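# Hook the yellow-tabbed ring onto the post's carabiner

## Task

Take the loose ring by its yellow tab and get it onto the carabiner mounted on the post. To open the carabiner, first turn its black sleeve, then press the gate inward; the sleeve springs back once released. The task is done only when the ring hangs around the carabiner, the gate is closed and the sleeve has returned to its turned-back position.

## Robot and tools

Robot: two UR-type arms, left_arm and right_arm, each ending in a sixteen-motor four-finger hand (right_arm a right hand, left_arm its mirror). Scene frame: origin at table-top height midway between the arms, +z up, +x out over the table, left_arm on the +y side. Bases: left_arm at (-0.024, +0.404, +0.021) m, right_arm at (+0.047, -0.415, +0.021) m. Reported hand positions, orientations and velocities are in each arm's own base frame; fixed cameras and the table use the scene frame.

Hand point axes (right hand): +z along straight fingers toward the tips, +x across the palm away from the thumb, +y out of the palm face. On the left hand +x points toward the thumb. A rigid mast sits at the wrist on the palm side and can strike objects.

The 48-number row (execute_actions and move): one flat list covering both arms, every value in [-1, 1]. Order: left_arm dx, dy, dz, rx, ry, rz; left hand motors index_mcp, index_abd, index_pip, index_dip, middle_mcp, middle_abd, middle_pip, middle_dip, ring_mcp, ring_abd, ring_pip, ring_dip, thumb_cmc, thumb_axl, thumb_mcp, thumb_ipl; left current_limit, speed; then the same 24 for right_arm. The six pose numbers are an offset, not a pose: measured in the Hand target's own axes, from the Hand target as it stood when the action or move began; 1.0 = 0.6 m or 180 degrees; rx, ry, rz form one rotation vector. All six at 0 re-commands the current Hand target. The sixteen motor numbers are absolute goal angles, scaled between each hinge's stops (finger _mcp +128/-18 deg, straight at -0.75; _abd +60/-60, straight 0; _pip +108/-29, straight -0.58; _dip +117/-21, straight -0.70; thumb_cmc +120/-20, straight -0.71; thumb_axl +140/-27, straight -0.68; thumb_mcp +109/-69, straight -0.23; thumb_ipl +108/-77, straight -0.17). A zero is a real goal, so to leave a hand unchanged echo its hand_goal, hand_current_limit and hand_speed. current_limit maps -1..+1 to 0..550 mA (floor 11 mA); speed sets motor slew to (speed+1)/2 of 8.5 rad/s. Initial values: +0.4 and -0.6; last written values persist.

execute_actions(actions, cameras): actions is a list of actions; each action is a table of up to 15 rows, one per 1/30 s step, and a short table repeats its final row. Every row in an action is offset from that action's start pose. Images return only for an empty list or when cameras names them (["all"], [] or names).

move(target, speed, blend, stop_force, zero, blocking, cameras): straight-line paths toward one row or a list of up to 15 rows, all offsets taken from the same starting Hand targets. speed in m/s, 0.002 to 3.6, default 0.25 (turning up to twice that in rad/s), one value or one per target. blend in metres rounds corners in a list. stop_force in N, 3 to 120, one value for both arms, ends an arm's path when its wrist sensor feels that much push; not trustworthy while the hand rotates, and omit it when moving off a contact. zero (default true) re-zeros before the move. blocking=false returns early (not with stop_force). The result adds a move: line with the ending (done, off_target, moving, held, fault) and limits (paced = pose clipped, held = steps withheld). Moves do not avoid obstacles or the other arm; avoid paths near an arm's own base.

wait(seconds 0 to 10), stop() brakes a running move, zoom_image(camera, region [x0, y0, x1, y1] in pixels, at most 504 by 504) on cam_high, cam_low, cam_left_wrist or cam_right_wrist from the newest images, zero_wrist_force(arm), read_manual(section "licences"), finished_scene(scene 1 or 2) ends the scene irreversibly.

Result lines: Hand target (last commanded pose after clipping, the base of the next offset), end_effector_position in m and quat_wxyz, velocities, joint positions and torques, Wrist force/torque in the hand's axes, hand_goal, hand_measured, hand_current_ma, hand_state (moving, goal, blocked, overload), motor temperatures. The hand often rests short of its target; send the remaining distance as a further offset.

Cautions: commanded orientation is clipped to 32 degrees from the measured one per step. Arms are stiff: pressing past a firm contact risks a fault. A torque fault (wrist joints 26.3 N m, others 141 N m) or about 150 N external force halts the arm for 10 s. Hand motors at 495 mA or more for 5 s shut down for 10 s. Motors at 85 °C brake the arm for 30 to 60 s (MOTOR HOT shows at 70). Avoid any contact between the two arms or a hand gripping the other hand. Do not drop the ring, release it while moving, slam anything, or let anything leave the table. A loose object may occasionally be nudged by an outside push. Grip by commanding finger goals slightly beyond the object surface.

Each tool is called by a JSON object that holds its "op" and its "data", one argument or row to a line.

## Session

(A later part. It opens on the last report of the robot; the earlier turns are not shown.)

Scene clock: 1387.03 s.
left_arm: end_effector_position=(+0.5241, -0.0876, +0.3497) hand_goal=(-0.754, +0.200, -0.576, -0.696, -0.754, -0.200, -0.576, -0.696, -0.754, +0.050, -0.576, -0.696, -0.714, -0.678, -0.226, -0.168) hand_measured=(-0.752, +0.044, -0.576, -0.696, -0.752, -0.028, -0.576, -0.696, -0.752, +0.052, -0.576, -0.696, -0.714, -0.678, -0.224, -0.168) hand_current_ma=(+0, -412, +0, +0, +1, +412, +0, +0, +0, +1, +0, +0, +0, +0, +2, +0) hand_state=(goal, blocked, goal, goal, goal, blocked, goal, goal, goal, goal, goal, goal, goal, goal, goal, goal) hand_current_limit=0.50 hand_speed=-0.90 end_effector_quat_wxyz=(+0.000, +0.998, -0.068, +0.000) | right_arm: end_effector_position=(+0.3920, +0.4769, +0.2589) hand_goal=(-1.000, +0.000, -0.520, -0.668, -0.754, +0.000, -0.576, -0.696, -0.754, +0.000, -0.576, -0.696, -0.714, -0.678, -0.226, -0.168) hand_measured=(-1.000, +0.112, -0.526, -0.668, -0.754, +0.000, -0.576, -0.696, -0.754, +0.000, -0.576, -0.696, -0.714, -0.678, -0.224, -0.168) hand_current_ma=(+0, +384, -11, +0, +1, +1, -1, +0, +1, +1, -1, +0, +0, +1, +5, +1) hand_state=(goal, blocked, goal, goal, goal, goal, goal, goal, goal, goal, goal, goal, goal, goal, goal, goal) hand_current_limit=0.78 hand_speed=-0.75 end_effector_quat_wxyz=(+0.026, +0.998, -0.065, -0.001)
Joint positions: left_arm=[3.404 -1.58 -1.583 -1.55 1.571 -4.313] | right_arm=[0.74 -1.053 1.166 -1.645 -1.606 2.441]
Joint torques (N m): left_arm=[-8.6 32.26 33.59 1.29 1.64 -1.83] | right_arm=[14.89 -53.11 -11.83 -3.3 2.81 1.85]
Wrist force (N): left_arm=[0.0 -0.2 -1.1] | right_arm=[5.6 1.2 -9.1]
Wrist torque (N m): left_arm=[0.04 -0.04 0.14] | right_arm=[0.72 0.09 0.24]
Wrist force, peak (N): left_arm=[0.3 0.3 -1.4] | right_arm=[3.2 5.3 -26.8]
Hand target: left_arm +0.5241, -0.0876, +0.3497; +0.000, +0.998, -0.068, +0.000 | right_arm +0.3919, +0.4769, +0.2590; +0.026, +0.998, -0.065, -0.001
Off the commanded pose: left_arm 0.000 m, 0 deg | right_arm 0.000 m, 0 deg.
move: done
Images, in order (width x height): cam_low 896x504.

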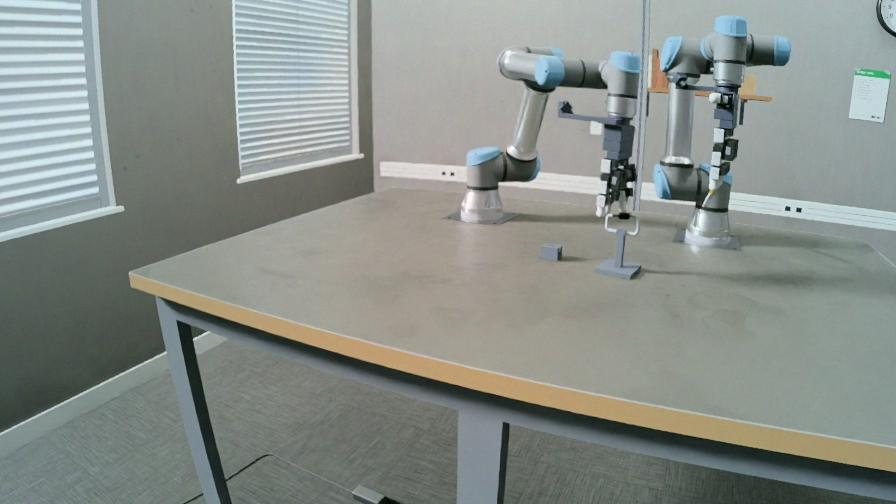

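{"op": "move", "data": {
  "target": [
    [0,0,0,0,0,0,-0.754,0.2,-0.576,-0.696,-0.754,-0.2,-0.576,-0.696,-0.754,0.05,-0.576,-0.696,-0.714,-0.678,-0.226,-0.168,0.5,-0.9,0,0.0005,-0.0110,0,0,0,-1.0,0,-0.52,-0.668,-0.754,0,-0.576,-0.696,-0.754,0,-0.576,-0.696,-0.714,-0.678,-0.226,-0.168,0.78,-0.75],
    [0,0,0,0,0,0,-0.754,0.2,-0.576,-0.696,-0.754,-0.2,-0.576,-0.696,-0.754,0.05,-0.576,-0.696,-0.714,-0.678,-0.226,-0.168,0.5,-0.9,0.01,0.0005,-0.0110,0,0,0,-1.0,0,-0.52,-0.668,-0.754,0,-0.576,-0.696,-0.754,0,-0.576,-0.696,-0.714,-0.678,-0.226,-0.168,0.78,-0.75],
    [0,0,0,0,0,0,-0.754,0.2,-0.576,-0.696,-0.754,-0.2,-0.576,-0.696,-0.754,0.05,-0.576,-0.696,-0.714,-0.678,-0.226,-0.168,0.5,-0.9,0.01,0,-0.0003,0,0,0,-1.0,0,-0.52,-0.668,-0.754,0,-0.576,-0.696,-0.754,0,-0.576,-0.696,-0.714,-0.678,-0.226,-0.168,0.78,-0.75]
  ],
  "speed": 0.03
}}

{"op": "move", "data": {
  "target": [0,0,0,0,0,0,-0.754,0.2,-0.576,-0.696,-0.754,-0.2,-0.576,-0.696,-0.754,0.05,-0.576,-0.696,-0.714,-0.678,-0.226,-0.168,0.5,-0.9,0.02,0,0,0,0,0,-1.0,0,-0.52,-0.668,-0.754,0,-0.576,-0.696,-0.754,0,-0.576,-0.696,-0.714,-0.678,-0.226,-0.168,0.78,-0.75],
  "speed": 0.015,
  "cameras": ["cam_low"]
}}

{"op": "zoom_image", "data": {
  "camera": "cam_low",
  "region": [610, 200, 640, 230]
}}

{"op": "move", "data": {
  "target": [0,0,0,0,0,0,-0.754,0.2,-0.576,-0.696,-0.754,-0.2,-0.576,-0.696,-0.754,0.05,-0.576,-0.696,-0.714,-0.678,-0.226,-0.168,0.5,-0.9,0.0167,0,0,0,0,0,-1.0,0,-0.52,-0.668,-0.754,0,-0.576,-0.696,-0.754,0,-0.576,-0.696,-0.714,-0.678,-0.226,-0.168,0.78,-0.75],
  "speed": 0.015,
  "cameras": ["cam_low"]
}}

{"op": "zoom_image", "data": {
  "camera": "cam_low",
  "region": [610, 200, 640, 230]
}}

Scene clock: 1447.07 s.
left_arm: end_effector_position=(+0.5241, -0.0876, +0.3497) hand_goal=(-0.754, +0.200, -0.576, -0.696, -0.754, -0.200, -0.576, -0.696, -0.754, +0.050, -0.576, -0.696, -0.714, -0.678, -0.226, -0.168) hand_measured=(-0.752, +0.044, -0.576, -0.696, -0.752, -0.028, -0.576, -0.696, -0.752, +0.052, -0.576, -0.696, -0.714, -0.678, -0.224, -0.168) hand_current_ma=(+0, -412, +0, +0, +1, +412, +0, +0, +0, +1, +0, +0, +0, +0, +2, +0) hand_state=(goal, blocked, goal, goal, goal, blocked, goal, goal, goal, goal, goal, goal, goal, goal, goal, goal) hand_current_limit=0.50 hand_speed=-0.90 end_effector_quat_wxyz=(+0.000, +0.998, -0.068, +0.000) | right_arm: end_effector_position=(+0.3978, +0.4762, +0.2593) hand_goal=(-1.000, +0.000, -0.520, -0.668, -0.754, +0.000, -0.576, -0.696, -0.754, +0.000, -0.576, -0.696, -0.714, -0.678, -0.226, -0.168) hand_measured=(-0.998, +0.000, -0.522, -0.668, -0.754, +0.000, -0.576, -0.696, -0.754, +0.000, -0.576, -0.696, -0.714, -0.678, -0.224, -0.168) hand_current_ma=(+2, -2, -3, +0, +1, +1, -1, +0, +1, +1, -1, +0, +0, +1, +5, +1) hand_state=(goal, moving, goal, goal, goal, goal, goal, goal, goal, goal, goal, goal, goal, goal, goal, goal) hand_current_limit=0.78 hand_speed=-0.75 end_effector_quat_wxyz=(+0.026, +0.998, -0.065, -0.001)
Joint positions: left_arm=[3.404 -1.58 -1.583 -1.55 1.571 -4.313] | right_arm=[0.734 -1.046 1.154 -1.64 -1.606 2.435]
Joint torques (N m): left_arm=[-8.53 31.3 32.97 1.25 1.8 -1.74] | right_arm=[-10.96 -29.56 -14.84 -4.95 -1.31 -1.66]
Wrist force (N): left_arm=[0.3 0.2 -0.8] | right_arm=[1.2 0.0 -2.6]
Wrist torque (N m): left_arm=[0.05 -0.06 0.16] | right_arm=[0.06 -0.43 -0.10]
Wrist force, peak (N): left_arm=[0.4 -0.1 -1.4] | right_arm=[5.4 1.5 -9.6]
Hand target: left_arm +0.5241, -0.0876, +0.3497; +0.000, +0.998, -0.068, +0.000 | right_arm +0.3978, +0.4761, +0.2592; +0.026, +0.998, -0.065, -0.001
Off the commanded pose: left_arm 0.000 m, 0 deg | right_arm 0.000 m, 0 deg.
move: done

Scene clock: 1448.23 s.
left_arm: end_effector_position=(+0.5241, -0.0876, +0.3497) hand_goal=(-0.754, +0.200, -0.576, -0.696, -0.754, -0.200, -0.576, -0.696, -0.754, +0.050, -0.576, -0.696, -0.714, -0.678, -0.226, -0.168) hand_measured=(-0.752, +0.044, -0.576, -0.696, -0.752, -0.028, -0.576, -0.696, -0.752, +0.052, -0.576, -0.696, -0.714, -0.678, -0.224, -0.168) hand_current_ma=(+0, -412, +0, +0, +1, +412, +0, +0, +0, +1, +0, +0, +0, +0, +2, +0) hand_state=(goal, blocked, goal, goal, goal, blocked, goal, goal, goal, goal, goal, goal, goal, goal, goal, goal) hand_current_limit=0.50 hand_speed=-0.90 end_effector_quat_wxyz=(+0.000, +0.998, -0.068, +0.000) | right_arm: end_effector_position=(+0.4096, +0.4746, +0.2592) hand_goal=(-1.000, +0.000, -0.520, -0.668, -0.754, +0.000, -0.576, -0.696, -0.754, +0.000, -0.576, -0.696, -0.714, -0.678, -0.226, -0.168) hand_measured=(-1.000, -0.076, -0.522, -0.668, -0.754, +0.000, -0.576, -0.696, -0.754, +0.000, -0.576, -0.696, -0.714, -0.678, -0.224, -0.168) hand_current_ma=(+0, -243, -3, +0, +1, +1, -1, +0, +1, +1, -1, +0, +0, +1, +5, +1) hand_state=(goal, blocked, goal, goal, goal, goal, goal, goal, goal, goal, goal, goal, goal, goal, goal, goal) hand_current_limit=0.78 hand_speed=-0.75 end_effector_quat_wxyz=(+0.026, +0.998, -0.065, -0.001)
Joint positions: left_arm=[3.404 -1.58 -1.583 -1.55 1.571 -4.313] | right_arm=[0.721 -1.03 1.13 -1.632 -1.607 2.422]
Joint torques (N m): left_arm=[-8.92 32.16 33.44 1.25 1.82 -1.74] | right_arm=[-11.88 -30.36 -29.55 -0.21 -1.99 -1.56]
Wrist force (N): left_arm=[0.6 0.1 -1.1] | right_arm=[-0.6 0.4 -5.2]
Wrist torque (N m): left_arm=[0.06 -0.12 0.20] | right_arm=[0.28 -0.69 -0.29]
Wrist force, peak (N): left_arm=[0.1 -0.1 -1.4] | right_arm=[-2.1 0.6 -4.8]
Hand target: left_arm +0.5241, -0.0876, +0.3497; +0.000, +0.998, -0.068, +0.000 | right_arm +0.4097, +0.4746, +0.2592; +0.026, +0.998, -0.065, -0.001
Off the commanded pose: left_arm 0.000 m, 0 deg | right_arm 0.000 m, 0 deg.
move: done
Images, in order (width x height): cam_low 896x504.

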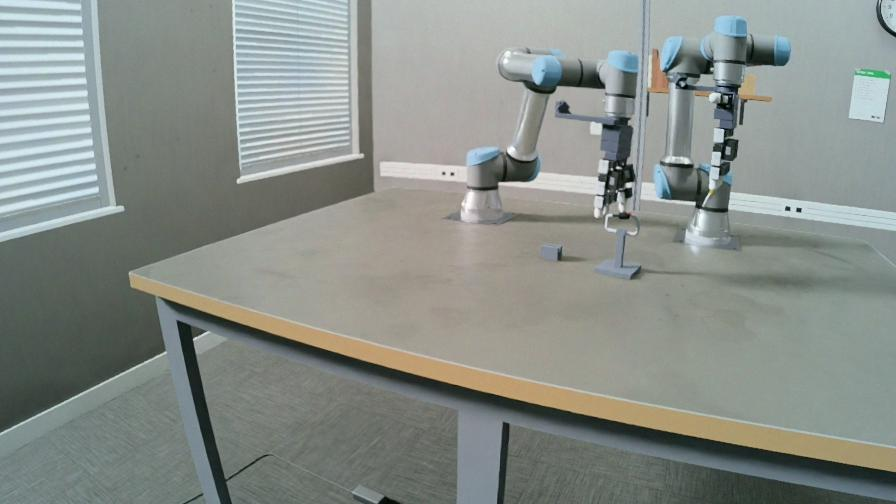

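Scaled by 16.800 from the camera's 896x504 image, which has a finer 1280x720 frame.

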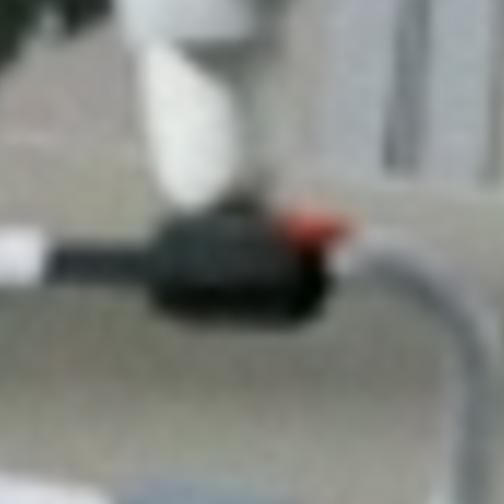

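Scene clock: 1449.53 s.
left_arm: end_effector_position=(+0.5241, -0.0876, +0.3497) hand_goal=(-0.754, +0.200, -0.576, -0.696, -0.754, -0.200, -0.576, -0.696, -0.754, +0.050, -0.576, -0.696, -0.714, -0.678, -0.226, -0.168) hand_measured=(-0.752, +0.044, -0.576, -0.696, -0.752, -0.028, -0.576, -0.696, -0.752, +0.052, -0.576, -0.696, -0.714, -0.678, -0.224, -0.168) hand_current_ma=(+0, -412, +0, +0, +1, +412, +0, +0, +0, +1, +0, +0, +0, +0, +2, +0) hand_state=(goal, blocked, goal, goal, goal, blocked, goal, goal, goal, goal, goal, goal, goal, goal, goal, goal) hand_current_limit=0.50 hand_speed=-0.90 end_effector_quat_wxyz=(+0.000, +0.998, -0.068, +0.000) | right_arm: end_effector_position=(+0.4196, +0.4733, +0.2592) hand_goal=(-1.000, +0.000, -0.520, -0.668, -0.754, +0.000, -0.576, -0.696, -0.754, +0.000, -0.576, -0.696, -0.714, -0.678, -0.226, -0.168) hand_measured=(-0.998, -0.004, -0.522, -0.668, -0.754, +0.000, -0.576, -0.696, -0.754, +0.000, -0.576, -0.696, -0.714, -0.678, -0.224, -0.168) hand_current_ma=(+2, -6, -4, +0, +1, +1, -1, +0, +1, +1, -1, +0, +0, +1, +5, +1) hand_state=(goal, goal, goal, goal, goal, goal, goal, goal, goal, goal, goal, goal, goal, goal, goal, goal) hand_current_limit=0.78 hand_speed=-0.75 end_effector_quat_wxyz=(+0.026, +0.998, -0.065, -0.001)
Joint positions: left_arm=[3.404 -1.58 -1.583 -1.55 1.571 -4.313] | right_arm=[0.71 -1.017 1.109 -1.625 -1.607 2.411]
Joint torques (N m): left_arm=[-8.53 31.76 33.46 1.31 1.61 -1.76] | right_arm=[-12.44 -34.12 -30.25 0.11 -0.96 -1.64]
Wrist force (N): left_arm=[-0.1 0.4 -0.9] | right_arm=[1.5 -0.6 0.4]
Wrist torque (N m): left_arm=[0.08 -0.03 0.13] | right_arm=[-0.20 -0.31 -0.05]
Wrist force, peak (N): left_arm=[0.4 0.2 -1.3] | right_arm=[-1.3 0.5 -5.2]
Hand target: left_arm +0.5241, -0.0876, +0.3497; +0.000, +0.998, -0.068, +0.000 | right_arm +0.4196, +0.4733, +0.2592; +0.026, +0.998, -0.065, -0.001
Off the commanded pose: left_arm 0.000 m, 0 deg | right_arm 0.000 m, 0 deg.
move: done
Images, in order (width x height): cam_low 896x504.

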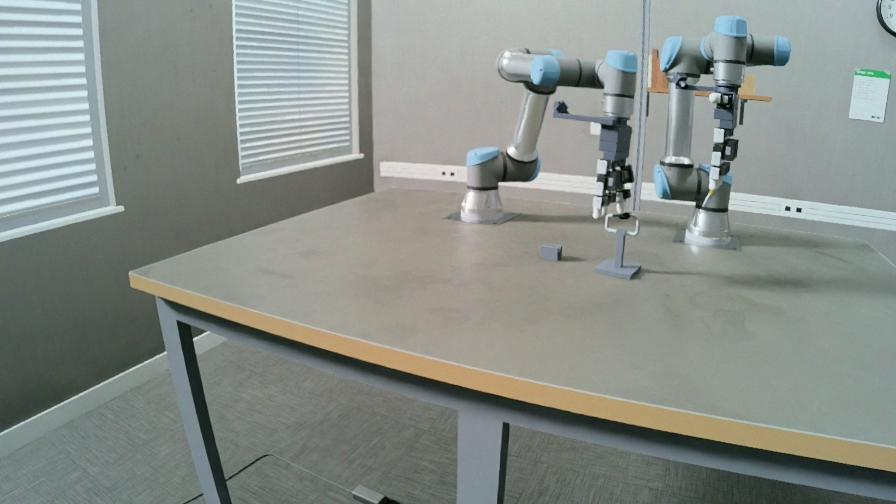

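Scaled by 16.800 from the camera's 896x504 image, which has a finer 1280x720 frame.

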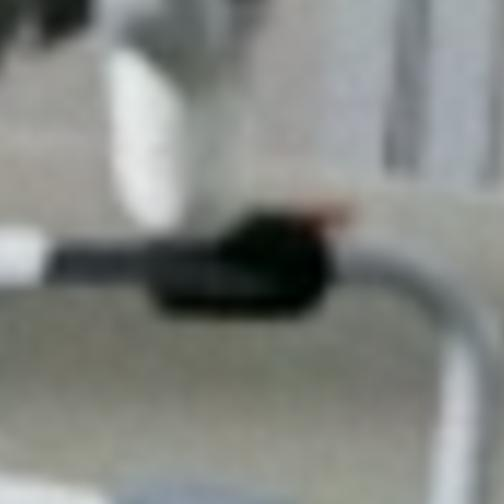

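{"op": "move", "data": {
  "target": [
    [0,0,0,0,0,0,-0.754,0.2,-0.576,-0.696,-0.754,-0.2,-0.576,-0.696,-0.754,0.05,-0.576,-0.696,-0.714,-0.678,-0.226,-0.168,0.5,-0.9,0,0.0005,-0.0080,0,0,0,-1.0,0,-0.52,-0.668,-0.754,0,-0.576,-0.696,-0.754,0,-0.576,-0.696,-0.714,-0.678,-0.226,-0.168,0.78,-0.75],
    [0,0,0,0,0,0,-0.754,0.2,-0.576,-0.696,-0.754,-0.2,-0.576,-0.696,-0.754,0.05,-0.576,-0.696,-0.714,-0.678,-0.226,-0.168,0.5,-0.9,-0.0367,0.0005,-0.0080,0,0,0,-1.0,0,-0.52,-0.668,-0.754,0,-0.576,-0.696,-0.754,0,-0.576,-0.696,-0.714,-0.678,-0.226,-0.168,0.78,-0.75],
    [0,0,0,0,0,0,-0.754,0.2,-0.576,-0.696,-0.754,-0.2,-0.576,-0.696,-0.754,0.05,-0.576,-0.696,-0.714,-0.678,-0.226,-0.168,0.5,-0.9,-0.0367,0,0.0003,0,0,0,-1.0,0,-0.52,-0.668,-0.754,0,-0.576,-0.696,-0.754,0,-0.576,-0.696,-0.714,-0.678,-0.226,-0.168,0.78,-0.75]
  ],
  "speed": 0.03
}}

{"op": "move", "data": {
  "target": [0,0,0,0,0,0,-0.754,0.2,-0.576,-0.696,-0.754,-0.2,-0.576,-0.696,-0.754,0.05,-0.576,-0.696,-0.714,-0.678,-0.226,-0.168,0.5,-0.9,0.01,0,0,0,0,0,-1.0,0,-0.52,-0.668,-0.754,0,-0.576,-0.696,-0.754,0,-0.576,-0.696,-0.714,-0.678,-0.226,-0.168,0.78,-0.75],
  "speed": 0.015,
  "cameras": ["cam_low"]
}}

{"op": "zoom_image", "data": {
  "camera": "cam_low",
  "region": [610, 200, 640, 230]
}}

{"op": "move", "data": {
  "target": [0,0,0,0,0,0,-0.754,0.2,-0.576,-0.696,-0.754,-0.2,-0.576,-0.696,-0.754,0.05,-0.576,-0.696,-0.714,-0.678,-0.226,-0.168,0.5,-0.9,0.0083,0,0.0005,0,0,0,-1.0,0,-0.52,-0.668,-0.754,0,-0.576,-0.696,-0.754,0,-0.576,-0.696,-0.714,-0.678,-0.226,-0.168,0.78,-0.75],
  "speed": 0.015,
  "cameras": ["cam_low"]
}}

{"op": "zoom_image", "data": {
  "camera": "cam_low",
  "region": [610, 200, 640, 230]
}}

Scene clock: 1490.87 s.
left_arm: end_effector_position=(+0.5241, -0.0876, +0.3497) hand_goal=(-0.754, +0.200, -0.576, -0.696, -0.754, -0.200, -0.576, -0.696, -0.754, +0.050, -0.576, -0.696, -0.714, -0.678, -0.226, -0.168) hand_measured=(-0.752, +0.044, -0.576, -0.696, -0.752, -0.028, -0.576, -0.696, -0.752, +0.052, -0.576, -0.696, -0.714, -0.678, -0.224, -0.168) hand_current_ma=(+0, -412, +0, +0, +1, +412, +0, +0, +0, +1, +0, +0, +0, +0, +2, +0) hand_state=(goal, blocked, goal, goal, goal, blocked, goal, goal, goal, goal, goal, goal, goal, goal, goal, goal) hand_current_limit=0.50 hand_speed=-0.90 end_effector_quat_wxyz=(+0.000, +0.998, -0.068, +0.000) | right_arm: end_effector_position=(+0.3978, +0.4761, +0.2592) hand_goal=(-1.000, +0.000, -0.520, -0.668, -0.754, +0.000, -0.576, -0.696, -0.754, +0.000, -0.576, -0.696, -0.714, -0.678, -0.226, -0.168) hand_measured=(-0.998, -0.004, -0.522, -0.668, -0.754, +0.000, -0.576, -0.696, -0.754, +0.000, -0.576, -0.696, -0.714, -0.678, -0.224, -0.168) hand_current_ma=(+2, -5, -3, +0, +1, +1, -1, +0, +1, +1, -1, +0, +0, +1, +5, +1) hand_state=(goal, goal, goal, goal, goal, goal, goal, goal, goal, goal, goal, goal, goal, goal, goal, goal) hand_current_limit=0.78 hand_speed=-0.75 end_effector_quat_wxyz=(+0.026, +0.998, -0.065, -0.001)
Joint positions: left_arm=[3.404 -1.58 -1.583 -1.55 1.571 -4.313] | right_arm=[0.734 -1.046 1.154 -1.64 -1.606 2.435]
Joint torques (N m): left_arm=[-8.42 32.15 33.48 1.29 1.74 -1.75] | right_arm=[12.14 -29.29 -16.89 -4.85 1.83 1.82]
Wrist force (N): left_arm=[0.5 0.2 -0.8] | right_arm=[1.3 0.1 -2.9]
Wrist torque (N m): left_arm=[0.05 -0.10 0.18] | right_arm=[0.06 -0.45 -0.24]
Wrist force, peak (N): left_arm=[0.3 0.2 -1.4] | right_arm=[1.3 0.1 -2.9]
Hand target: left_arm +0.5241, -0.0876, +0.3497; +0.000, +0.998, -0.068, +0.000 | right_arm +0.3978, +0.4761, +0.2590; +0.026, +0.998, -0.065, -0.001
Off the commanded pose: left_arm 0.000 m, 0 deg | right_arm 0.000 m, 0 deg.
move: done

Scene clock: 1491.70 s.
left_arm: end_effector_position=(+0.5241, -0.0876, +0.3497) hand_goal=(-0.754, +0.200, -0.576, -0.696, -0.754, -0.200, -0.576, -0.696, -0.754, +0.050, -0.576, -0.696, -0.714, -0.678, -0.226, -0.168) hand_measured=(-0.752, +0.044, -0.576, -0.696, -0.752, -0.028, -0.576, -0.696, -0.752, +0.052, -0.576, -0.696, -0.714, -0.678, -0.224, -0.168) hand_current_ma=(+0, -412, +0, +0, +1, +412, +0, +0, +0, +1, +0, +0, +0, +0, +2, +0) hand_state=(goal, blocked, goal, goal, goal, blocked, goal, goal, goal, goal, goal, goal, goal, goal, goal, goal) hand_current_limit=0.50 hand_speed=-0.90 end_effector_quat_wxyz=(+0.000, +0.998, -0.068, +0.000) | right_arm: end_effector_position=(+0.4036, +0.4754, +0.2590) hand_goal=(-1.000, +0.000, -0.520, -0.668, -0.754, +0.000, -0.576, -0.696, -0.754, +0.000, -0.576, -0.696, -0.714, -0.678, -0.226, -0.168) hand_measured=(-1.000, -0.054, -0.520, -0.668, -0.754, +0.000, -0.576, -0.696, -0.754, +0.000, -0.576, -0.696, -0.714, -0.678, -0.224, -0.168) hand_current_ma=(+2, -165, -1, +0, +1, +1, -1, +0, +1, +1, -1, +0, +0, +1, +5, +1) hand_state=(goal, blocked, goal, goal, goal, goal, goal, goal, goal, goal, goal, goal, goal, goal, goal, goal) hand_current_limit=0.78 hand_speed=-0.75 end_effector_quat_wxyz=(+0.026, +0.998, -0.065, -0.001)
Joint positions: left_arm=[3.404 -1.58 -1.583 -1.55 1.571 -4.313] | right_arm=[0.727 -1.038 1.143 -1.637 -1.606 2.428]
Joint torques (N m): left_arm=[-8.25 31.41 33.38 1.25 1.77 -1.74] | right_arm=[-13.13 -30.23 -29.24 -0.22 -1.93 -1.66]
Wrist force (N): left_arm=[0.3 0.1 -1.0] | right_arm=[-1.0 0.2 -3.5]
Wrist torque (N m): left_arm=[0.08 -0.08 0.17] | right_arm=[0.18 -0.74 -0.37]
Wrist force, peak (N): left_arm=[0.4 0.3 -1.3] | right_arm=[-1.3 0.6 -4.8]
Hand target: left_arm +0.5241, -0.0876, +0.3497; +0.000, +0.998, -0.068, +0.000 | right_arm +0.4038, +0.4754, +0.2590; +0.026, +0.998, -0.065, -0.001
Off the commanded pose: left_arm 0.000 m, 0 deg | right_arm 0.000 m, 0 deg.
move: done
Images, in order (width x height): cam_low 896x504.

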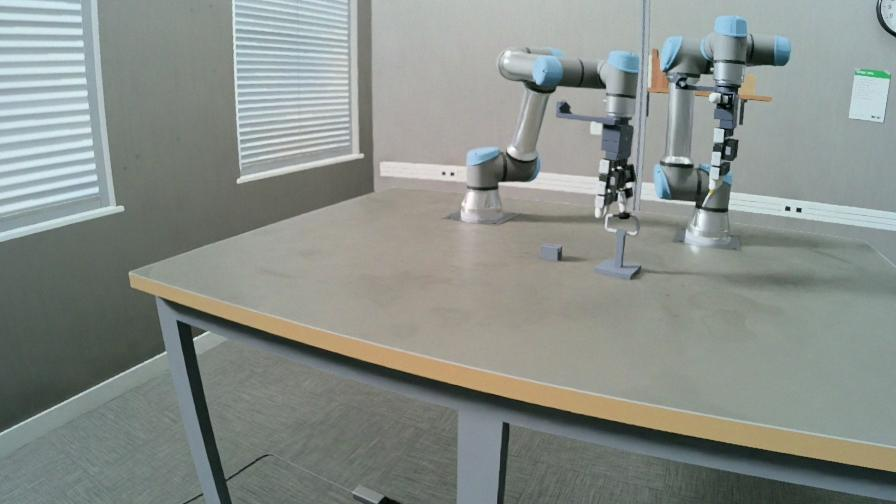

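Scaled by 16.800 from the camera's 896x504 image, which has a finer 1280x720 frame.

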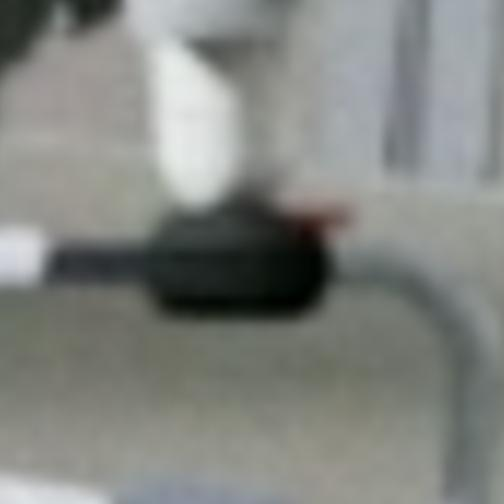

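Scene clock: 1492.47 s.
left_arm: end_effector_position=(+0.5241, -0.0876, +0.3497) hand_goal=(-0.754, +0.200, -0.576, -0.696, -0.754, -0.200, -0.576, -0.696, -0.754, +0.050, -0.576, -0.696, -0.714, -0.678, -0.226, -0.168) hand_measured=(-0.752, +0.044, -0.576, -0.696, -0.752, -0.028, -0.576, -0.696, -0.752, +0.052, -0.576, -0.696, -0.714, -0.678, -0.224, -0.168) hand_current_ma=(+0, -412, +0, +0, +1, +412, +0, +0, +0, +1, +0, +0, +0, +0, +2, +0) hand_state=(goal, blocked, goal, goal, goal, blocked, goal, goal, goal, goal, goal, goal, goal, goal, goal, goal) hand_current_limit=0.50 hand_speed=-0.90 end_effector_quat_wxyz=(+0.000, +0.998, -0.068, +0.000) | right_arm: end_effector_position=(+0.4085, +0.4747, +0.2587) hand_goal=(-1.000, +0.000, -0.520, -0.668, -0.754, +0.000, -0.576, -0.696, -0.754, +0.000, -0.576, -0.696, -0.714, -0.678, -0.226, -0.168) hand_measured=(-1.000, -0.078, -0.522, -0.668, -0.754, +0.000, -0.576, -0.696, -0.754, +0.000, -0.576, -0.696, -0.714, -0.678, -0.224, -0.168) hand_current_ma=(+0, -246, -4, +0, +1, +1, -1, +0, +1, +1, -1, +0, +0, +1, +5, +1) hand_state=(goal, blocked, goal, goal, goal, goal, goal, goal, goal, goal, goal, goal, goal, goal, goal, goal) hand_current_limit=0.78 hand_speed=-0.75 end_effector_quat_wxyz=(+0.026, +0.998, -0.065, -0.001)
Joint positions: left_arm=[3.404 -1.58 -1.583 -1.55 1.571 -4.313] | right_arm=[0.722 -1.032 1.134 -1.634 -1.607 2.423]
Joint torques (N m): left_arm=[-8.78 32.12 33.21 1.29 1.72 -1.75] | right_arm=[-13.11 -29.65 -28.69 -0.2 -2.29 -1.53]
Wrist force (N): left_arm=[0.0 0.1 -0.9] | right_arm=[-0.9 0.3 -5.0]
Wrist torque (N m): left_arm=[0.06 -0.04 0.15] | right_arm=[0.29 -0.73 -0.35]
Wrist force, peak (N): left_arm=[0.4 0.1 -1.3] | right_arm=[-1.7 0.6 -5.1]
Hand target: left_arm +0.5241, -0.0876, +0.3497; +0.000, +0.998, -0.068, +0.000 | right_arm +0.4087, +0.4747, +0.2587; +0.026, +0.998, -0.065, -0.001
Off the commanded pose: left_arm 0.000 m, 0 deg | right_arm 0.000 m, 0 deg.
move: done
Images, in order (width x height): cam_low 896x504.

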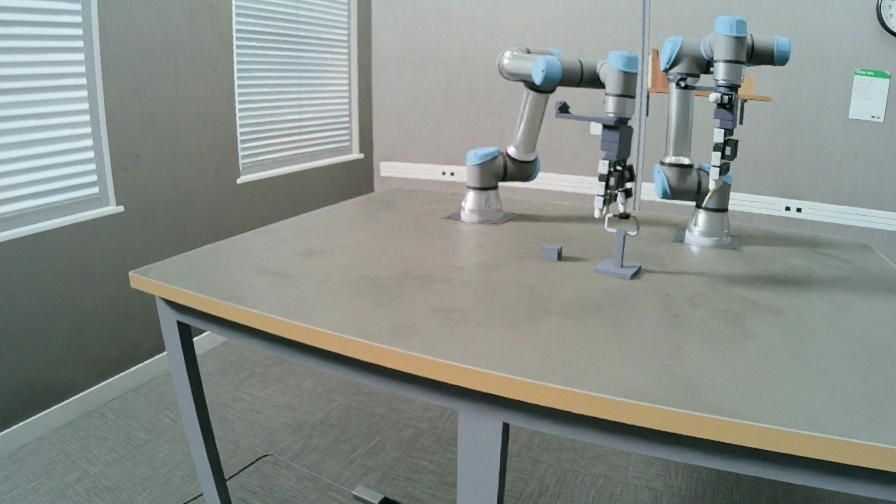

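Scaled by 16.800 from the camera's 896x504 image, which has a finer 1280x720 frame.

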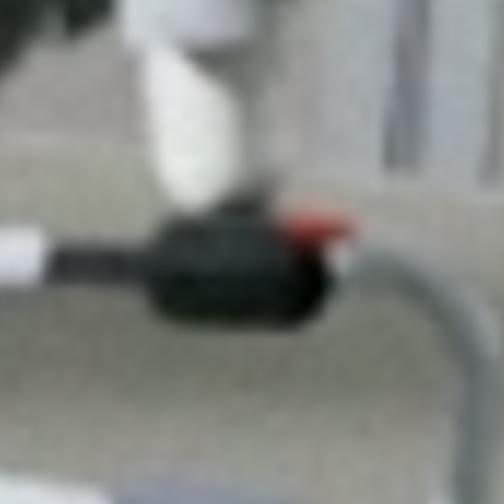

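{"op": "move", "data": {
  "target": [0,0,0,0,0,0,-0.754,0.2,-0.576,-0.696,-0.754,-0.2,-0.576,-0.696,-0.754,0.05,-0.576,-0.696,-0.714,-0.678,-0.226,-0.168,0.5,-0.9,0.005,0,0.0012,0,0,0,-1.0,0,-0.52,-0.668,-0.754,0,-0.576,-0.696,-0.754,0,-0.576,-0.696,-0.714,-0.678,-0.226,-0.168,0.78,-0.75],
  "speed": 0.015,
  "cameras": ["cam_low"]
}}

{"op": "zoom_image", "data": {
  "camera": "cam_low",
  "region": [610, 200, 640, 230]
}}

{"op": "move", "data": {
  "target": [0,0,0,0,0,0,-0.754,0.2,-0.576,-0.696,-0.754,-0.2,-0.576,-0.696,-0.754,0.05,-0.576,-0.696,-0.714,-0.678,-0.226,-0.168,0.5,-0.9,0.005,0,0.0008,0,0,0,-1.0,0,-0.52,-0.668,-0.754,0,-0.576,-0.696,-0.754,0,-0.576,-0.696,-0.714,-0.678,-0.226,-0.168,0.78,-0.75],
  "speed": 0.015,
  "cameras": ["cam_low"]
}}

{"op": "zoom_image", "data": {
  "camera": "cam_low",
  "region": [610, 200, 640, 230]
}}

Scene clock: 1505.83 s.
left_arm: end_effector_position=(+0.5241, -0.0876, +0.3497) hand_goal=(-0.754, +0.200, -0.576, -0.696, -0.754, -0.200, -0.576, -0.696, -0.754, +0.050, -0.576, -0.696, -0.714, -0.678, -0.226, -0.168) hand_measured=(-0.752, +0.044, -0.576, -0.696, -0.752, -0.028, -0.576, -0.696, -0.752, +0.052, -0.576, -0.696, -0.714, -0.678, -0.224, -0.168) hand_current_ma=(+0, -412, +0, +0, +1, +412, +0, +0, +0, +1, +0, +0, +0, +0, +2, +0) hand_state=(goal, blocked, goal, goal, goal, blocked, goal, goal, goal, goal, goal, goal, goal, goal, goal, goal) hand_current_limit=0.50 hand_speed=-0.90 end_effector_quat_wxyz=(+0.000, +0.998, -0.068, +0.000) | right_arm: end_effector_position=(+0.4116, +0.4743, +0.2580) hand_goal=(-1.000, +0.000, -0.520, -0.668, -0.754, +0.000, -0.576, -0.696, -0.754, +0.000, -0.576, -0.696, -0.714, -0.678, -0.226, -0.168) hand_measured=(-1.000, -0.090, -0.524, -0.668, -0.754, +0.000, -0.576, -0.696, -0.754, +0.000, -0.576, -0.696, -0.714, -0.678, -0.224, -0.168) hand_current_ma=(+0, -299, -6, +0, +1, +1, -1, +0, +1, +1, -1, +0, +0, +1, +5, +1) hand_state=(goal, blocked, goal, goal, goal, goal, goal, goal, goal, goal, goal, goal, goal, goal, goal, goal) hand_current_limit=0.78 hand_speed=-0.75 end_effector_quat_wxyz=(+0.026, +0.998, -0.065, -0.001)
Joint positions: left_arm=[3.404 -1.58 -1.583 -1.55 1.571 -4.313] | right_arm=[0.719 -1.028 1.129 -1.634 -1.607 2.42]
Joint torques (N m): left_arm=[-8.22 31.92 33.42 1.25 1.72 -1.77] | right_arm=[-12.51 -21.18 -23.79 -0.36 -2.49 -1.59]
Wrist force (N): left_arm=[0.1 0.4 -0.9] | right_arm=[-1.8 3.2 -18.1]
Wrist torque (N m): left_arm=[0.07 -0.05 0.14] | right_arm=[1.43 -1.22 -0.51]
Wrist force, peak (N): left_arm=[0.2 0.1 -1.4] | right_arm=[-1.8 3.2 -18.1]
Hand target: left_arm +0.5241, -0.0876, +0.3497; +0.000, +0.998, -0.068, +0.000 | right_arm +0.4117, +0.4743, +0.2580; +0.026, +0.998, -0.065, -0.001
Off the commanded pose: left_arm 0.000 m, 0 deg | right_arm 0.000 m, 0 deg.
move: done
Images, in order (width x height): cam_low 896x504.

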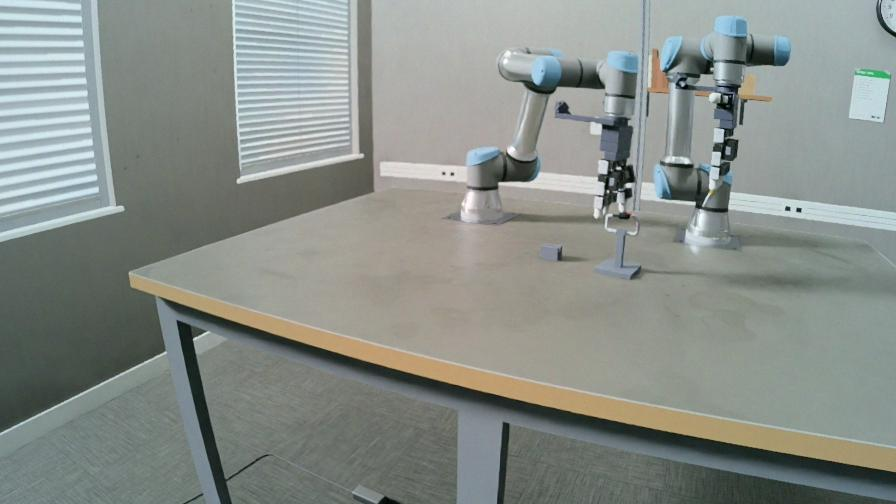

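Scaled by 16.800 from the camera's 896x504 image, which has a finer 1280x720 frame.

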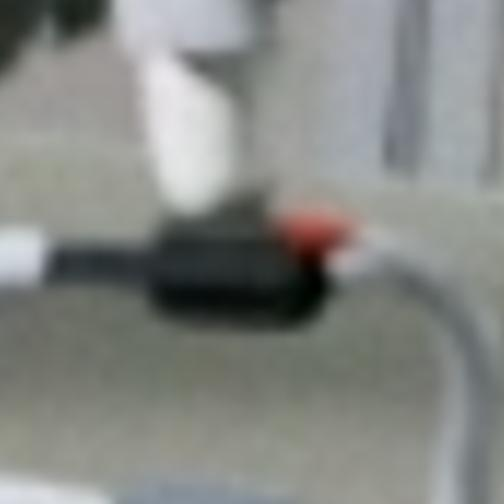

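Scene clock: 1506.60 s.
left_arm: end_effector_position=(+0.5241, -0.0876, +0.3497) hand_goal=(-0.754, +0.200, -0.576, -0.696, -0.754, -0.200, -0.576, -0.696, -0.754, +0.050, -0.576, -0.696, -0.714, -0.678, -0.226, -0.168) hand_measured=(-0.752, +0.044, -0.576, -0.696, -0.752, -0.028, -0.576, -0.696, -0.752, +0.052, -0.576, -0.696, -0.714, -0.678, -0.224, -0.168) hand_current_ma=(+0, -412, +0, +0, +1, +412, +0, +0, +0, +1, +0, +0, +0, +0, +2, +0) hand_state=(goal, blocked, goal, goal, goal, blocked, goal, goal, goal, goal, goal, goal, goal, goal, goal, goal) hand_current_limit=0.50 hand_speed=-0.90 end_effector_quat_wxyz=(+0.000, +0.998, -0.068, +0.000) | right_arm: end_effector_position=(+0.4145, +0.4739, +0.2575) hand_goal=(-1.000, +0.000, -0.520, -0.668, -0.754, +0.000, -0.576, -0.696, -0.754, +0.000, -0.576, -0.696, -0.714, -0.678, -0.226, -0.168) hand_measured=(-1.000, -0.118, -0.524, -0.668, -0.754, +0.000, -0.576, -0.696, -0.754, +0.000, -0.576, -0.696, -0.714, -0.678, -0.224, -0.168) hand_current_ma=(+0, -407, -9, +0, +1, +1, -1, +0, +1, +1, -1, +0, +0, +1, +5, +1) hand_state=(goal, blocked, goal, goal, goal, goal, goal, goal, goal, goal, goal, goal, goal, goal, goal, goal) hand_current_limit=0.78 hand_speed=-0.75 end_effector_quat_wxyz=(+0.026, +0.998, -0.065, -0.001)
Joint positions: left_arm=[3.404 -1.58 -1.583 -1.55 1.571 -4.313] | right_arm=[0.716 -1.023 1.124 -1.633 -1.607 2.417]
Joint torques (N m): left_arm=[-7.73 31.82 33.67 1.28 1.65 -1.8] | right_arm=[-13.94 -17.4 -22.03 -0.15 -2.81 -1.27]
Wrist force (N): left_arm=[0.2 0.1 -1.0] | right_arm=[-1.9 4.5 -23.3]
Wrist torque (N m): left_arm=[0.07 -0.07 0.16] | right_arm=[2.03 -1.46 -0.59]
Wrist force, peak (N): left_arm=[0.6 0.0 -1.2] | right_arm=[-2.1 4.9 -24.5]
Hand target: left_arm +0.5241, -0.0876, +0.3497; +0.000, +0.998, -0.068, +0.000 | right_arm +0.4146, +0.4739, +0.2575; +0.026, +0.998, -0.065, -0.001
Off the commanded pose: left_arm 0.000 m, 0 deg | right_arm 0.000 m, 0 deg.
move: done
Images, in order (width x height): cam_low 896x504.

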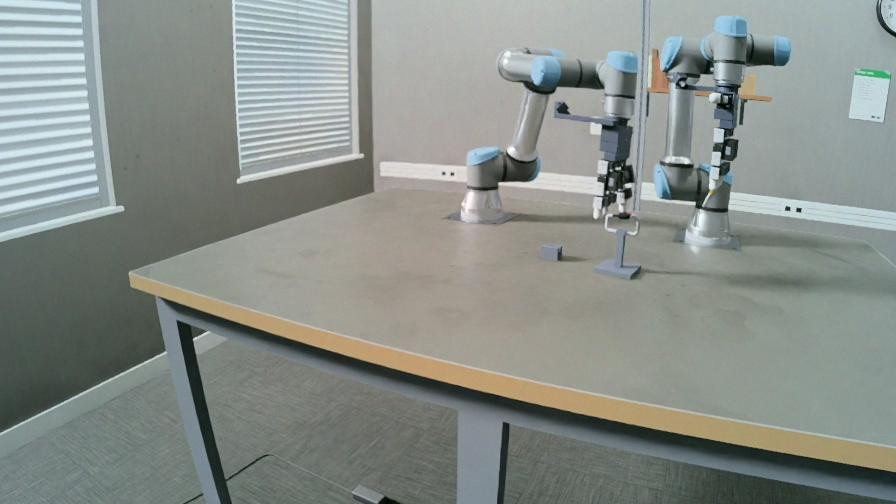

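Scaled by 16.800 from the camera's 896x504 image, which has a finer 1280x720 frame.

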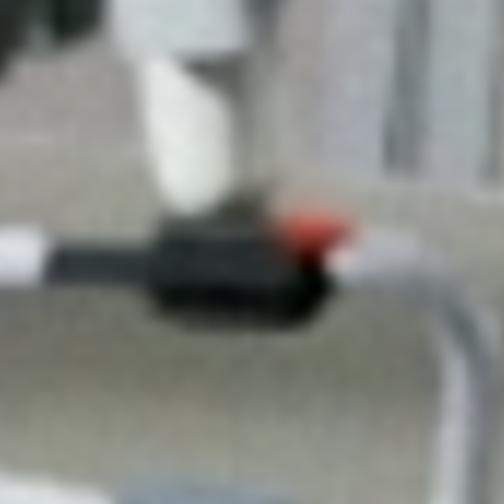

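{"op": "move", "data": {
  "target": [0,0,0,0,0,0,-0.754,0.2,-0.576,-0.696,-0.754,-0.2,-0.576,-0.696,-0.754,0.05,-0.576,-0.696,-0.714,-0.678,-0.226,-0.168,0.5,-0.9,0,0,-0.0014,0,0,0,-1.0,0,-0.52,-0.668,-0.754,0,-0.576,-0.696,-0.754,0,-0.576,-0.696,-0.714,-0.678,-0.226,-0.168,0.78,-0.75],
  "speed": 0.01,
  "cameras": ["cam_low"]
}}

{"op": "zoom_image", "data": {
  "camera": "cam_low",
  "region": [610, 200, 640, 230]
}}

Scene clock: 1517.43 s.
left_arm: end_effector_position=(+0.5241, -0.0876, +0.3497) hand_goal=(-0.754, +0.200, -0.576, -0.696, -0.754, -0.200, -0.576, -0.696, -0.754, +0.050, -0.576, -0.696, -0.714, -0.678, -0.226, -0.168) hand_measured=(-0.752, +0.044, -0.576, -0.696, -0.752, -0.028, -0.576, -0.696, -0.752, +0.052, -0.576, -0.696, -0.714, -0.678, -0.224, -0.168) hand_current_ma=(+0, -412, +0, +0, +1, +412, +0, +0, +0, +1, +0, +0, +0, +0, +2, +0) hand_state=(goal, blocked, goal, goal, goal, blocked, goal, goal, goal, goal, goal, goal, goal, goal, goal, goal) hand_current_limit=0.50 hand_speed=-0.90 end_effector_quat_wxyz=(+0.000, +0.998, -0.068, +0.000) | right_arm: end_effector_position=(+0.4147, +0.4739, +0.2582) hand_goal=(-1.000, +0.000, -0.520, -0.668, -0.754, +0.000, -0.576, -0.696, -0.754, +0.000, -0.576, -0.696, -0.714, -0.678, -0.226, -0.168) hand_measured=(-1.000, -0.118, -0.524, -0.668, -0.754, +0.000, -0.576, -0.696, -0.754, +0.000, -0.576, -0.696, -0.714, -0.678, -0.224, -0.168) hand_current_ma=(+0, -410, -9, +0, +1, +1, -1, +0, +1, +1, -1, +0, +0, +1, +5, +1) hand_state=(goal, blocked, goal, goal, goal, goal, goal, goal, goal, goal, goal, goal, goal, goal, goal, goal) hand_current_limit=0.78 hand_speed=-0.75 end_effector_quat_wxyz=(+0.026, +0.998, -0.065, -0.001)
Joint positions: left_arm=[3.404 -1.58 -1.583 -1.55 1.571 -4.313] | right_arm=[0.715 -1.023 1.122 -1.631 -1.607 2.416]
Joint torques (N m): left_arm=[-7.98 31.47 33.26 1.26 1.73 -1.72] | right_arm=[-6.65 -33.4 -26.16 -0.33 -2.2 -0.02]
Wrist force (N): left_arm=[0.7 0.1 -1.1] | right_arm=[-1.1 2.0 -10.4]
Wrist torque (N m): left_arm=[0.07 -0.14 0.20] | right_arm=[0.80 -0.98 -0.40]
Wrist force, peak (N): left_arm=[0.7 -0.3 -1.2] | right_arm=[-2.3 5.1 -25.3]
Hand target: left_arm +0.5241, -0.0876, +0.3497; +0.000, +0.998, -0.068, +0.000 | right_arm +0.4146, +0.4739, +0.2584; +0.026, +0.998, -0.065, -0.001
Off the commanded pose: left_arm 0.000 m, 0 deg | right_arm 0.000 m, 0 deg.
move: done
Images, in order (width x height): cam_low 896x504.

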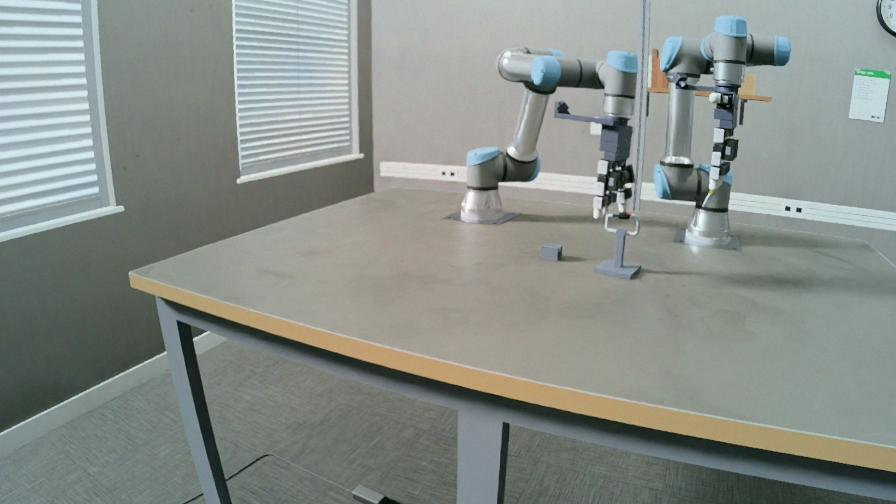

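Scaled by 16.800 from the camera's 896x504 image, which has a finer 1280x720 frame.

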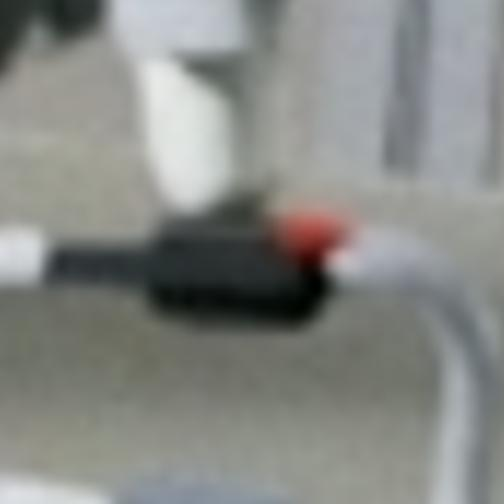

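{"op": "move", "data": {
  "target": [0,0,0,0,0,0,-0.754,0.2,-0.576,-0.696,-0.754,-0.2,-0.576,-0.696,-0.754,0.05,-0.576,-0.696,-0.714,-0.678,-0.226,-0.168,0.5,-0.9,0.0058,0,0.0003,0,0,0,-1.0,0,-0.52,-0.668,-0.754,0,-0.576,-0.696,-0.754,0,-0.576,-0.696,-0.714,-0.678,-0.226,-0.168,0.78,-0.75],
  "speed": 0.008,
  "cameras": ["cam_low"]
}}

{"op": "zoom_image", "data": {
  "camera": "cam_low",
  "region": [610, 200, 640, 230]
}}

Scene clock: 1525.23 s.
left_arm: end_effector_position=(+0.5241, -0.0876, +0.3497) hand_goal=(-0.754, +0.200, -0.576, -0.696, -0.754, -0.200, -0.576, -0.696, -0.754, +0.050, -0.576, -0.696, -0.714, -0.678, -0.226, -0.168) hand_measured=(-0.752, +0.044, -0.576, -0.696, -0.752, -0.028, -0.576, -0.696, -0.752, +0.052, -0.576, -0.696, -0.714, -0.678, -0.224, -0.168) hand_current_ma=(+0, -412, +0, +0, +1, +412, +0, +0, +0, +1, +0, +0, +0, +0, +2, +0) hand_state=(goal, blocked, goal, goal, goal, blocked, goal, goal, goal, goal, goal, goal, goal, goal, goal, goal) hand_current_limit=0.50 hand_speed=-0.90 end_effector_quat_wxyz=(+0.000, +0.998, -0.068, +0.000) | right_arm: end_effector_position=(+0.4179, +0.4735, +0.2582) hand_goal=(-1.000, +0.000, -0.520, -0.668, -0.754, +0.000, -0.576, -0.696, -0.754, +0.000, -0.576, -0.696, -0.714, -0.678, -0.226, -0.168) hand_measured=(-1.000, -0.124, -0.524, -0.668, -0.754, +0.000, -0.576, -0.696, -0.754, +0.000, -0.576, -0.696, -0.714, -0.678, -0.224, -0.168) hand_current_ma=(+0, -438, -8, +0, +1, +1, -1, +0, +1, +1, -1, +0, +0, +1, +5, +1) hand_state=(goal, blocked, goal, goal, goal, goal, goal, goal, goal, goal, goal, goal, goal, goal, goal, goal) hand_current_limit=0.78 hand_speed=-0.75 end_effector_quat_wxyz=(+0.026, +0.998, -0.065, -0.001)
Joint positions: left_arm=[3.404 -1.58 -1.583 -1.55 1.571 -4.313] | right_arm=[0.712 -1.019 1.115 -1.629 -1.607 2.413]
Joint torques (N m): left_arm=[-8.2 32.02 33.49 1.27 1.67 -1.68] | right_arm=[-15.08 -25.3 -27.33 -0.71 -2.71 -1.46]
Wrist force (N): left_arm=[0.1 -0.1 -1.1] | right_arm=[-3.0 1.4 -9.5]
Wrist torque (N m): left_arm=[0.04 -0.06 0.16] | right_arm=[0.78 -1.22 -0.62]
Wrist force, peak (N): left_arm=[0.5 -0.1 -1.4] | right_arm=[-3.1 1.6 -10.4]
Hand target: left_arm +0.5241, -0.0876, +0.3497; +0.000, +0.998, -0.068, +0.000 | right_arm +0.4181, +0.4735, +0.2582; +0.026, +0.998, -0.065, -0.001
Off the commanded pose: left_arm 0.000 m, 0 deg | right_arm 0.000 m, 0 deg.
move: done
Images, in order (width x height): cam_low 896x504.

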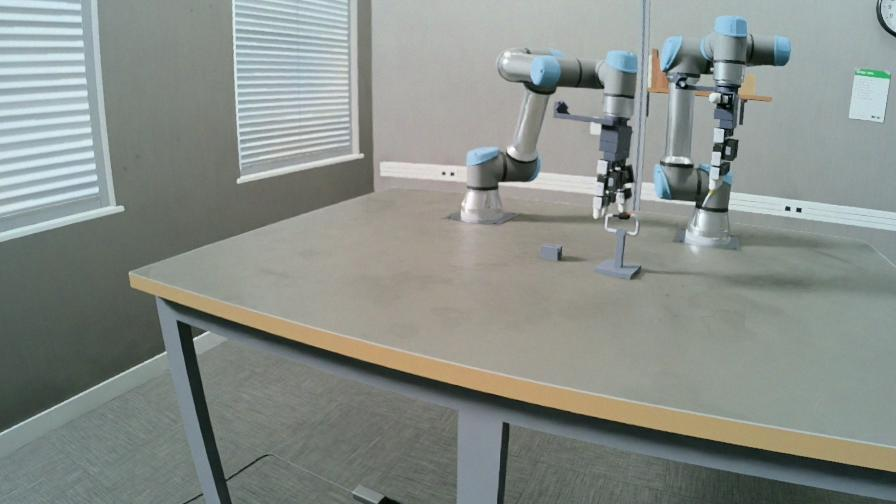

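Scaled by 16.800 from the camera's 896x504 image, which has a finer 1280x720 frame.

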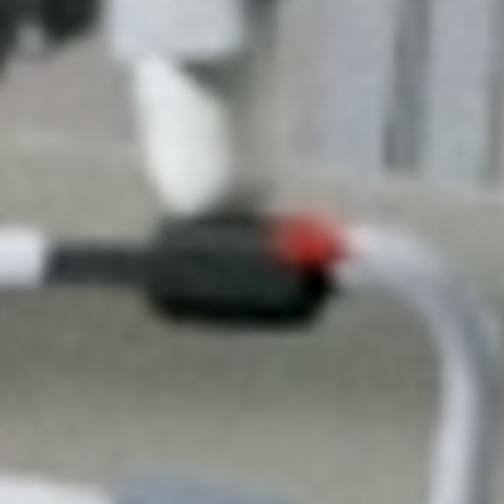

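{"op": "move", "data": {
  "target": [0,0,0,0,0,0,-0.754,0.2,-0.576,-0.696,-0.754,-0.2,-0.576,-0.696,-0.754,0.05,-0.576,-0.696,-0.714,-0.678,-0.226,-0.168,0.5,-0.9,0.005,0,0.0006,0,0,0,-1.0,0,-0.52,-0.668,-0.754,0,-0.576,-0.696,-0.754,0,-0.576,-0.696,-0.714,-0.678,-0.226,-0.168,0.78,-0.75],
  "speed": 0.008,
  "cameras": ["cam_low"]
}}

{"op": "zoom_image", "data": {
  "camera": "cam_low",
  "region": [610, 200, 640, 230]
}}

Scene clock: 1542.53 s.
left_arm: end_effector_position=(+0.5241, -0.0876, +0.3497) hand_goal=(-0.754, +0.200, -0.576, -0.696, -0.754, -0.200, -0.576, -0.696, -0.754, +0.050, -0.576, -0.696, -0.714, -0.678, -0.226, -0.168) hand_measured=(-0.752, +0.044, -0.576, -0.696, -0.752, -0.028, -0.576, -0.696, -0.752, +0.052, -0.576, -0.696, -0.714, -0.678, -0.224, -0.168) hand_current_ma=(+0, -412, +0, +0, +1, +412, +0, +0, +0, +1, +0, +0, +0, +0, +2, +0) hand_state=(goal, blocked, goal, goal, goal, blocked, goal, goal, goal, goal, goal, goal, goal, goal, goal, goal) hand_current_limit=0.50 hand_speed=-0.90 end_effector_quat_wxyz=(+0.000, +0.998, -0.068, +0.000) | right_arm: end_effector_position=(+0.4209, +0.4731, +0.2578) hand_goal=(-1.000, +0.000, -0.520, -0.668, -0.754, +0.000, -0.576, -0.696, -0.754, +0.000, -0.576, -0.696, -0.714, -0.678, -0.226, -0.168) hand_measured=(-1.000, -0.130, -0.526, -0.668, -0.754, +0.000, -0.576, -0.696, -0.754, +0.000, -0.576, -0.696, -0.714, -0.678, -0.224, -0.168) hand_current_ma=(+0, -459, -14, +0, +1, +1, -1, +0, +1, +1, -1, +0, +0, +1, +5, +1) hand_state=(goal, blocked, goal, goal, goal, goal, goal, goal, goal, goal, goal, goal, goal, goal, goal, goal) hand_current_limit=0.78 hand_speed=-0.75 end_effector_quat_wxyz=(+0.026, +0.998, -0.065, -0.001)
Joint positions: left_arm=[3.404 -1.58 -1.583 -1.55 1.571 -4.313] | right_arm=[0.709 -1.015 1.109 -1.627 -1.607 2.41]
Joint torques (N m): left_arm=[-8.05 31.76 33.47 1.32 1.65 -1.74] | right_arm=[-12.03 -25.86 -25.35 -0.23 -2.47 -1.49]
Wrist force (N): left_arm=[0.2 0.4 -0.8] | right_arm=[-1.3 2.0 -12.1]
Wrist torque (N m): left_arm=[0.08 -0.05 0.15] | right_arm=[0.96 -1.08 -0.41]
Wrist force, peak (N): left_arm=[0.4 -0.1 -1.4] | right_arm=[-2.3 2.1 -12.9]
Hand target: left_arm +0.5241, -0.0876, +0.3497; +0.000, +0.998, -0.068, +0.000 | right_arm +0.4211, +0.4730, +0.2578; +0.026, +0.998, -0.065, -0.001
Off the commanded pose: left_arm 0.000 m, 0 deg | right_arm 0.000 m, 0 deg.
move: done
Images, in order (width x height): cam_low 896x504.

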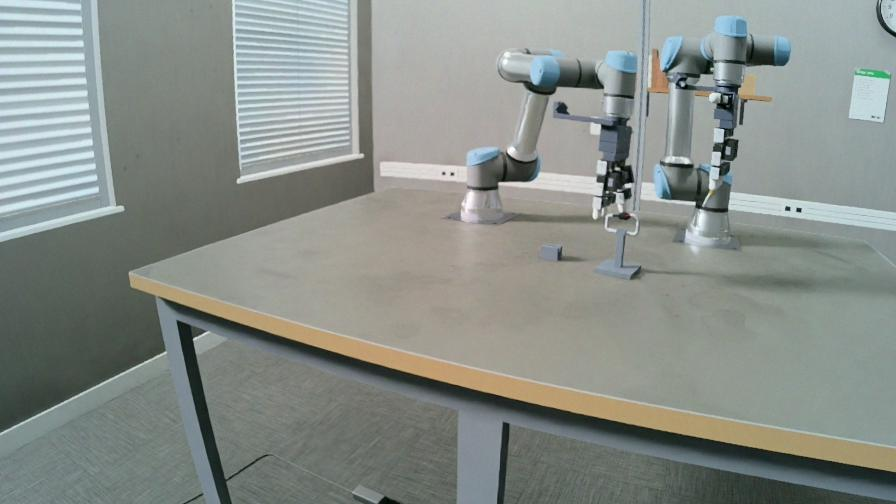

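Scaled by 16.800 from the camera's 896x504 image, which has a finer 1280x720 frame.

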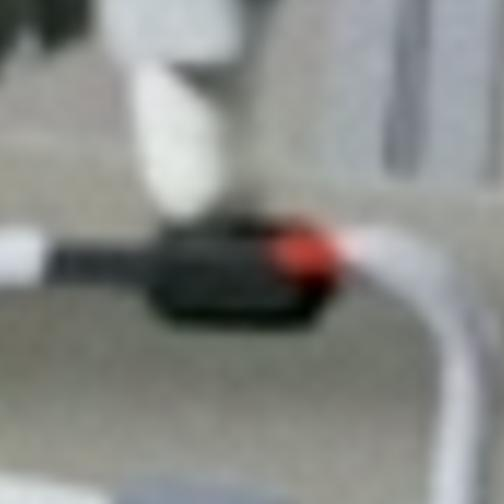

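{"op": "move", "data": {
  "target": [0,0,0,0,0,0,-0.754,0.2,-0.576,-0.696,-0.754,-0.2,-0.576,-0.696,-0.754,0.05,-0.576,-0.696,-0.714,-0.678,-0.226,-0.168,0.5,-0.9,0.005,0,0.0008,0,0,0,-1.0,0,-0.52,-0.668,-0.754,0,-0.576,-0.696,-0.754,0,-0.576,-0.696,-0.714,-0.678,-0.226,-0.168,0.78,-0.75],
  "speed": 0.008,
  "cameras": ["cam_low"]
}}

{"op": "zoom_image", "data": {
  "camera": "cam_low",
  "region": [610, 200, 640, 230]
}}

Scene clock: 1557.03 s.
left_arm: end_effector_position=(+0.5241, -0.0876, +0.3497) hand_goal=(-0.754, +0.200, -0.576, -0.696, -0.754, -0.200, -0.576, -0.696, -0.754, +0.050, -0.576, -0.696, -0.714, -0.678, -0.226, -0.168) hand_measured=(-0.752, +0.044, -0.576, -0.696, -0.752, -0.028, -0.576, -0.696, -0.752, +0.052, -0.576, -0.696, -0.714, -0.678, -0.224, -0.168) hand_current_ma=(+0, -412, +0, +0, +1, +412, +0, +0, +0, +1, +0, +0, +0, +0, +2, +0) hand_state=(goal, blocked, goal, goal, goal, blocked, goal, goal, goal, goal, goal, goal, goal, goal, goal, goal) hand_current_limit=0.50 hand_speed=-0.90 end_effector_quat_wxyz=(+0.000, +0.998, -0.068, +0.000) | right_arm: end_effector_position=(+0.4240, +0.4726, +0.2573) hand_goal=(-1.000, +0.000, -0.520, -0.668, -0.754, +0.000, -0.576, -0.696, -0.754, +0.000, -0.576, -0.696, -0.714, -0.678, -0.226, -0.168) hand_measured=(-0.998, -0.004, -0.522, -0.670, -0.754, +0.000, -0.576, -0.696, -0.754, +0.000, -0.576, -0.696, -0.714, -0.678, -0.224, -0.168) hand_current_ma=(+2, -6, -4, -2, +1, +1, -1, +0, +1, +1, -1, +0, +0, +1, +5, +1) hand_state=(goal, goal, goal, goal, goal, goal, goal, goal, goal, goal, goal, goal, goal, goal, goal, goal) hand_current_limit=0.78 hand_speed=-0.75 end_effector_quat_wxyz=(+0.026, +0.998, -0.065, -0.001)
Joint positions: left_arm=[3.404 -1.58 -1.583 -1.55 1.571 -4.313] | right_arm=[0.706 -1.01 1.103 -1.626 -1.607 2.407]
Joint torques (N m): left_arm=[-7.65 31.75 33.18 1.32 1.69 -1.72] | right_arm=[-11.63 -33.57 -29.35 0.12 -1.38 -1.64]
Wrist force (N): left_arm=[0.0 0.3 -0.8] | right_arm=[1.8 -0.7 0.4]
Wrist torque (N m): left_arm=[0.07 -0.04 0.15] | right_arm=[-0.21 -0.34 -0.02]
Wrist force, peak (N): left_arm=[0.7 -0.1 -1.3] | right_arm=[-1.5 2.0 -12.2]
Hand target: left_arm +0.5241, -0.0876, +0.3497; +0.000, +0.998, -0.068, +0.000 | right_arm +0.4240, +0.4726, +0.2573; +0.026, +0.998, -0.065, -0.001
Off the commanded pose: left_arm 0.000 m, 0 deg | right_arm 0.000 m, 0 deg.
move: done
Images, in order (width x height): cam_low 896x504.

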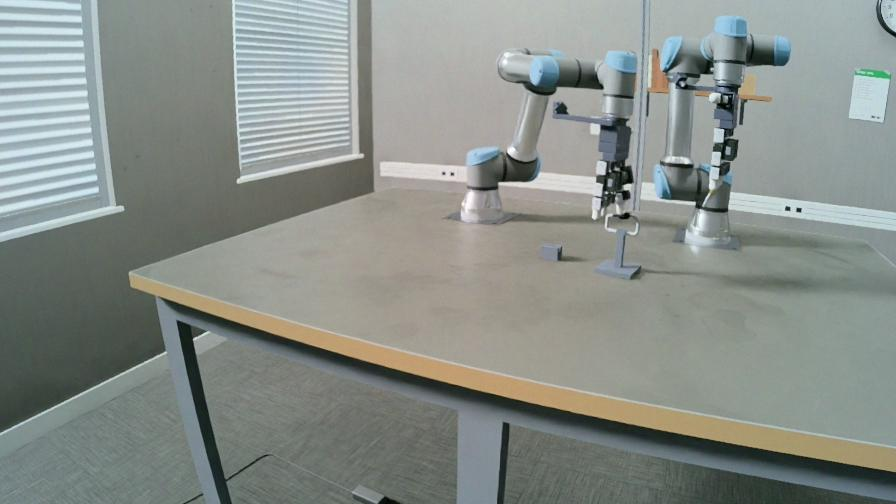

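Scaled by 16.800 from the camera's 896x504 image, which has a finer 1280x720 frame.

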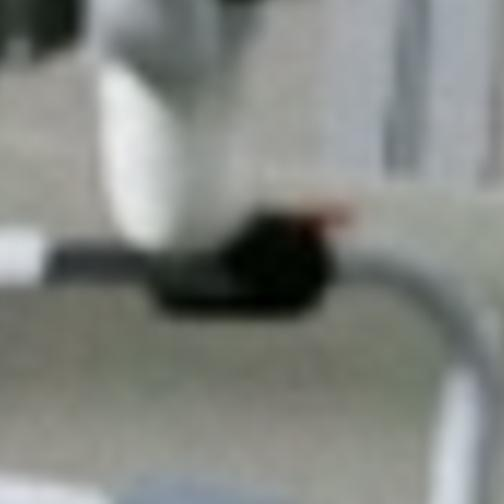

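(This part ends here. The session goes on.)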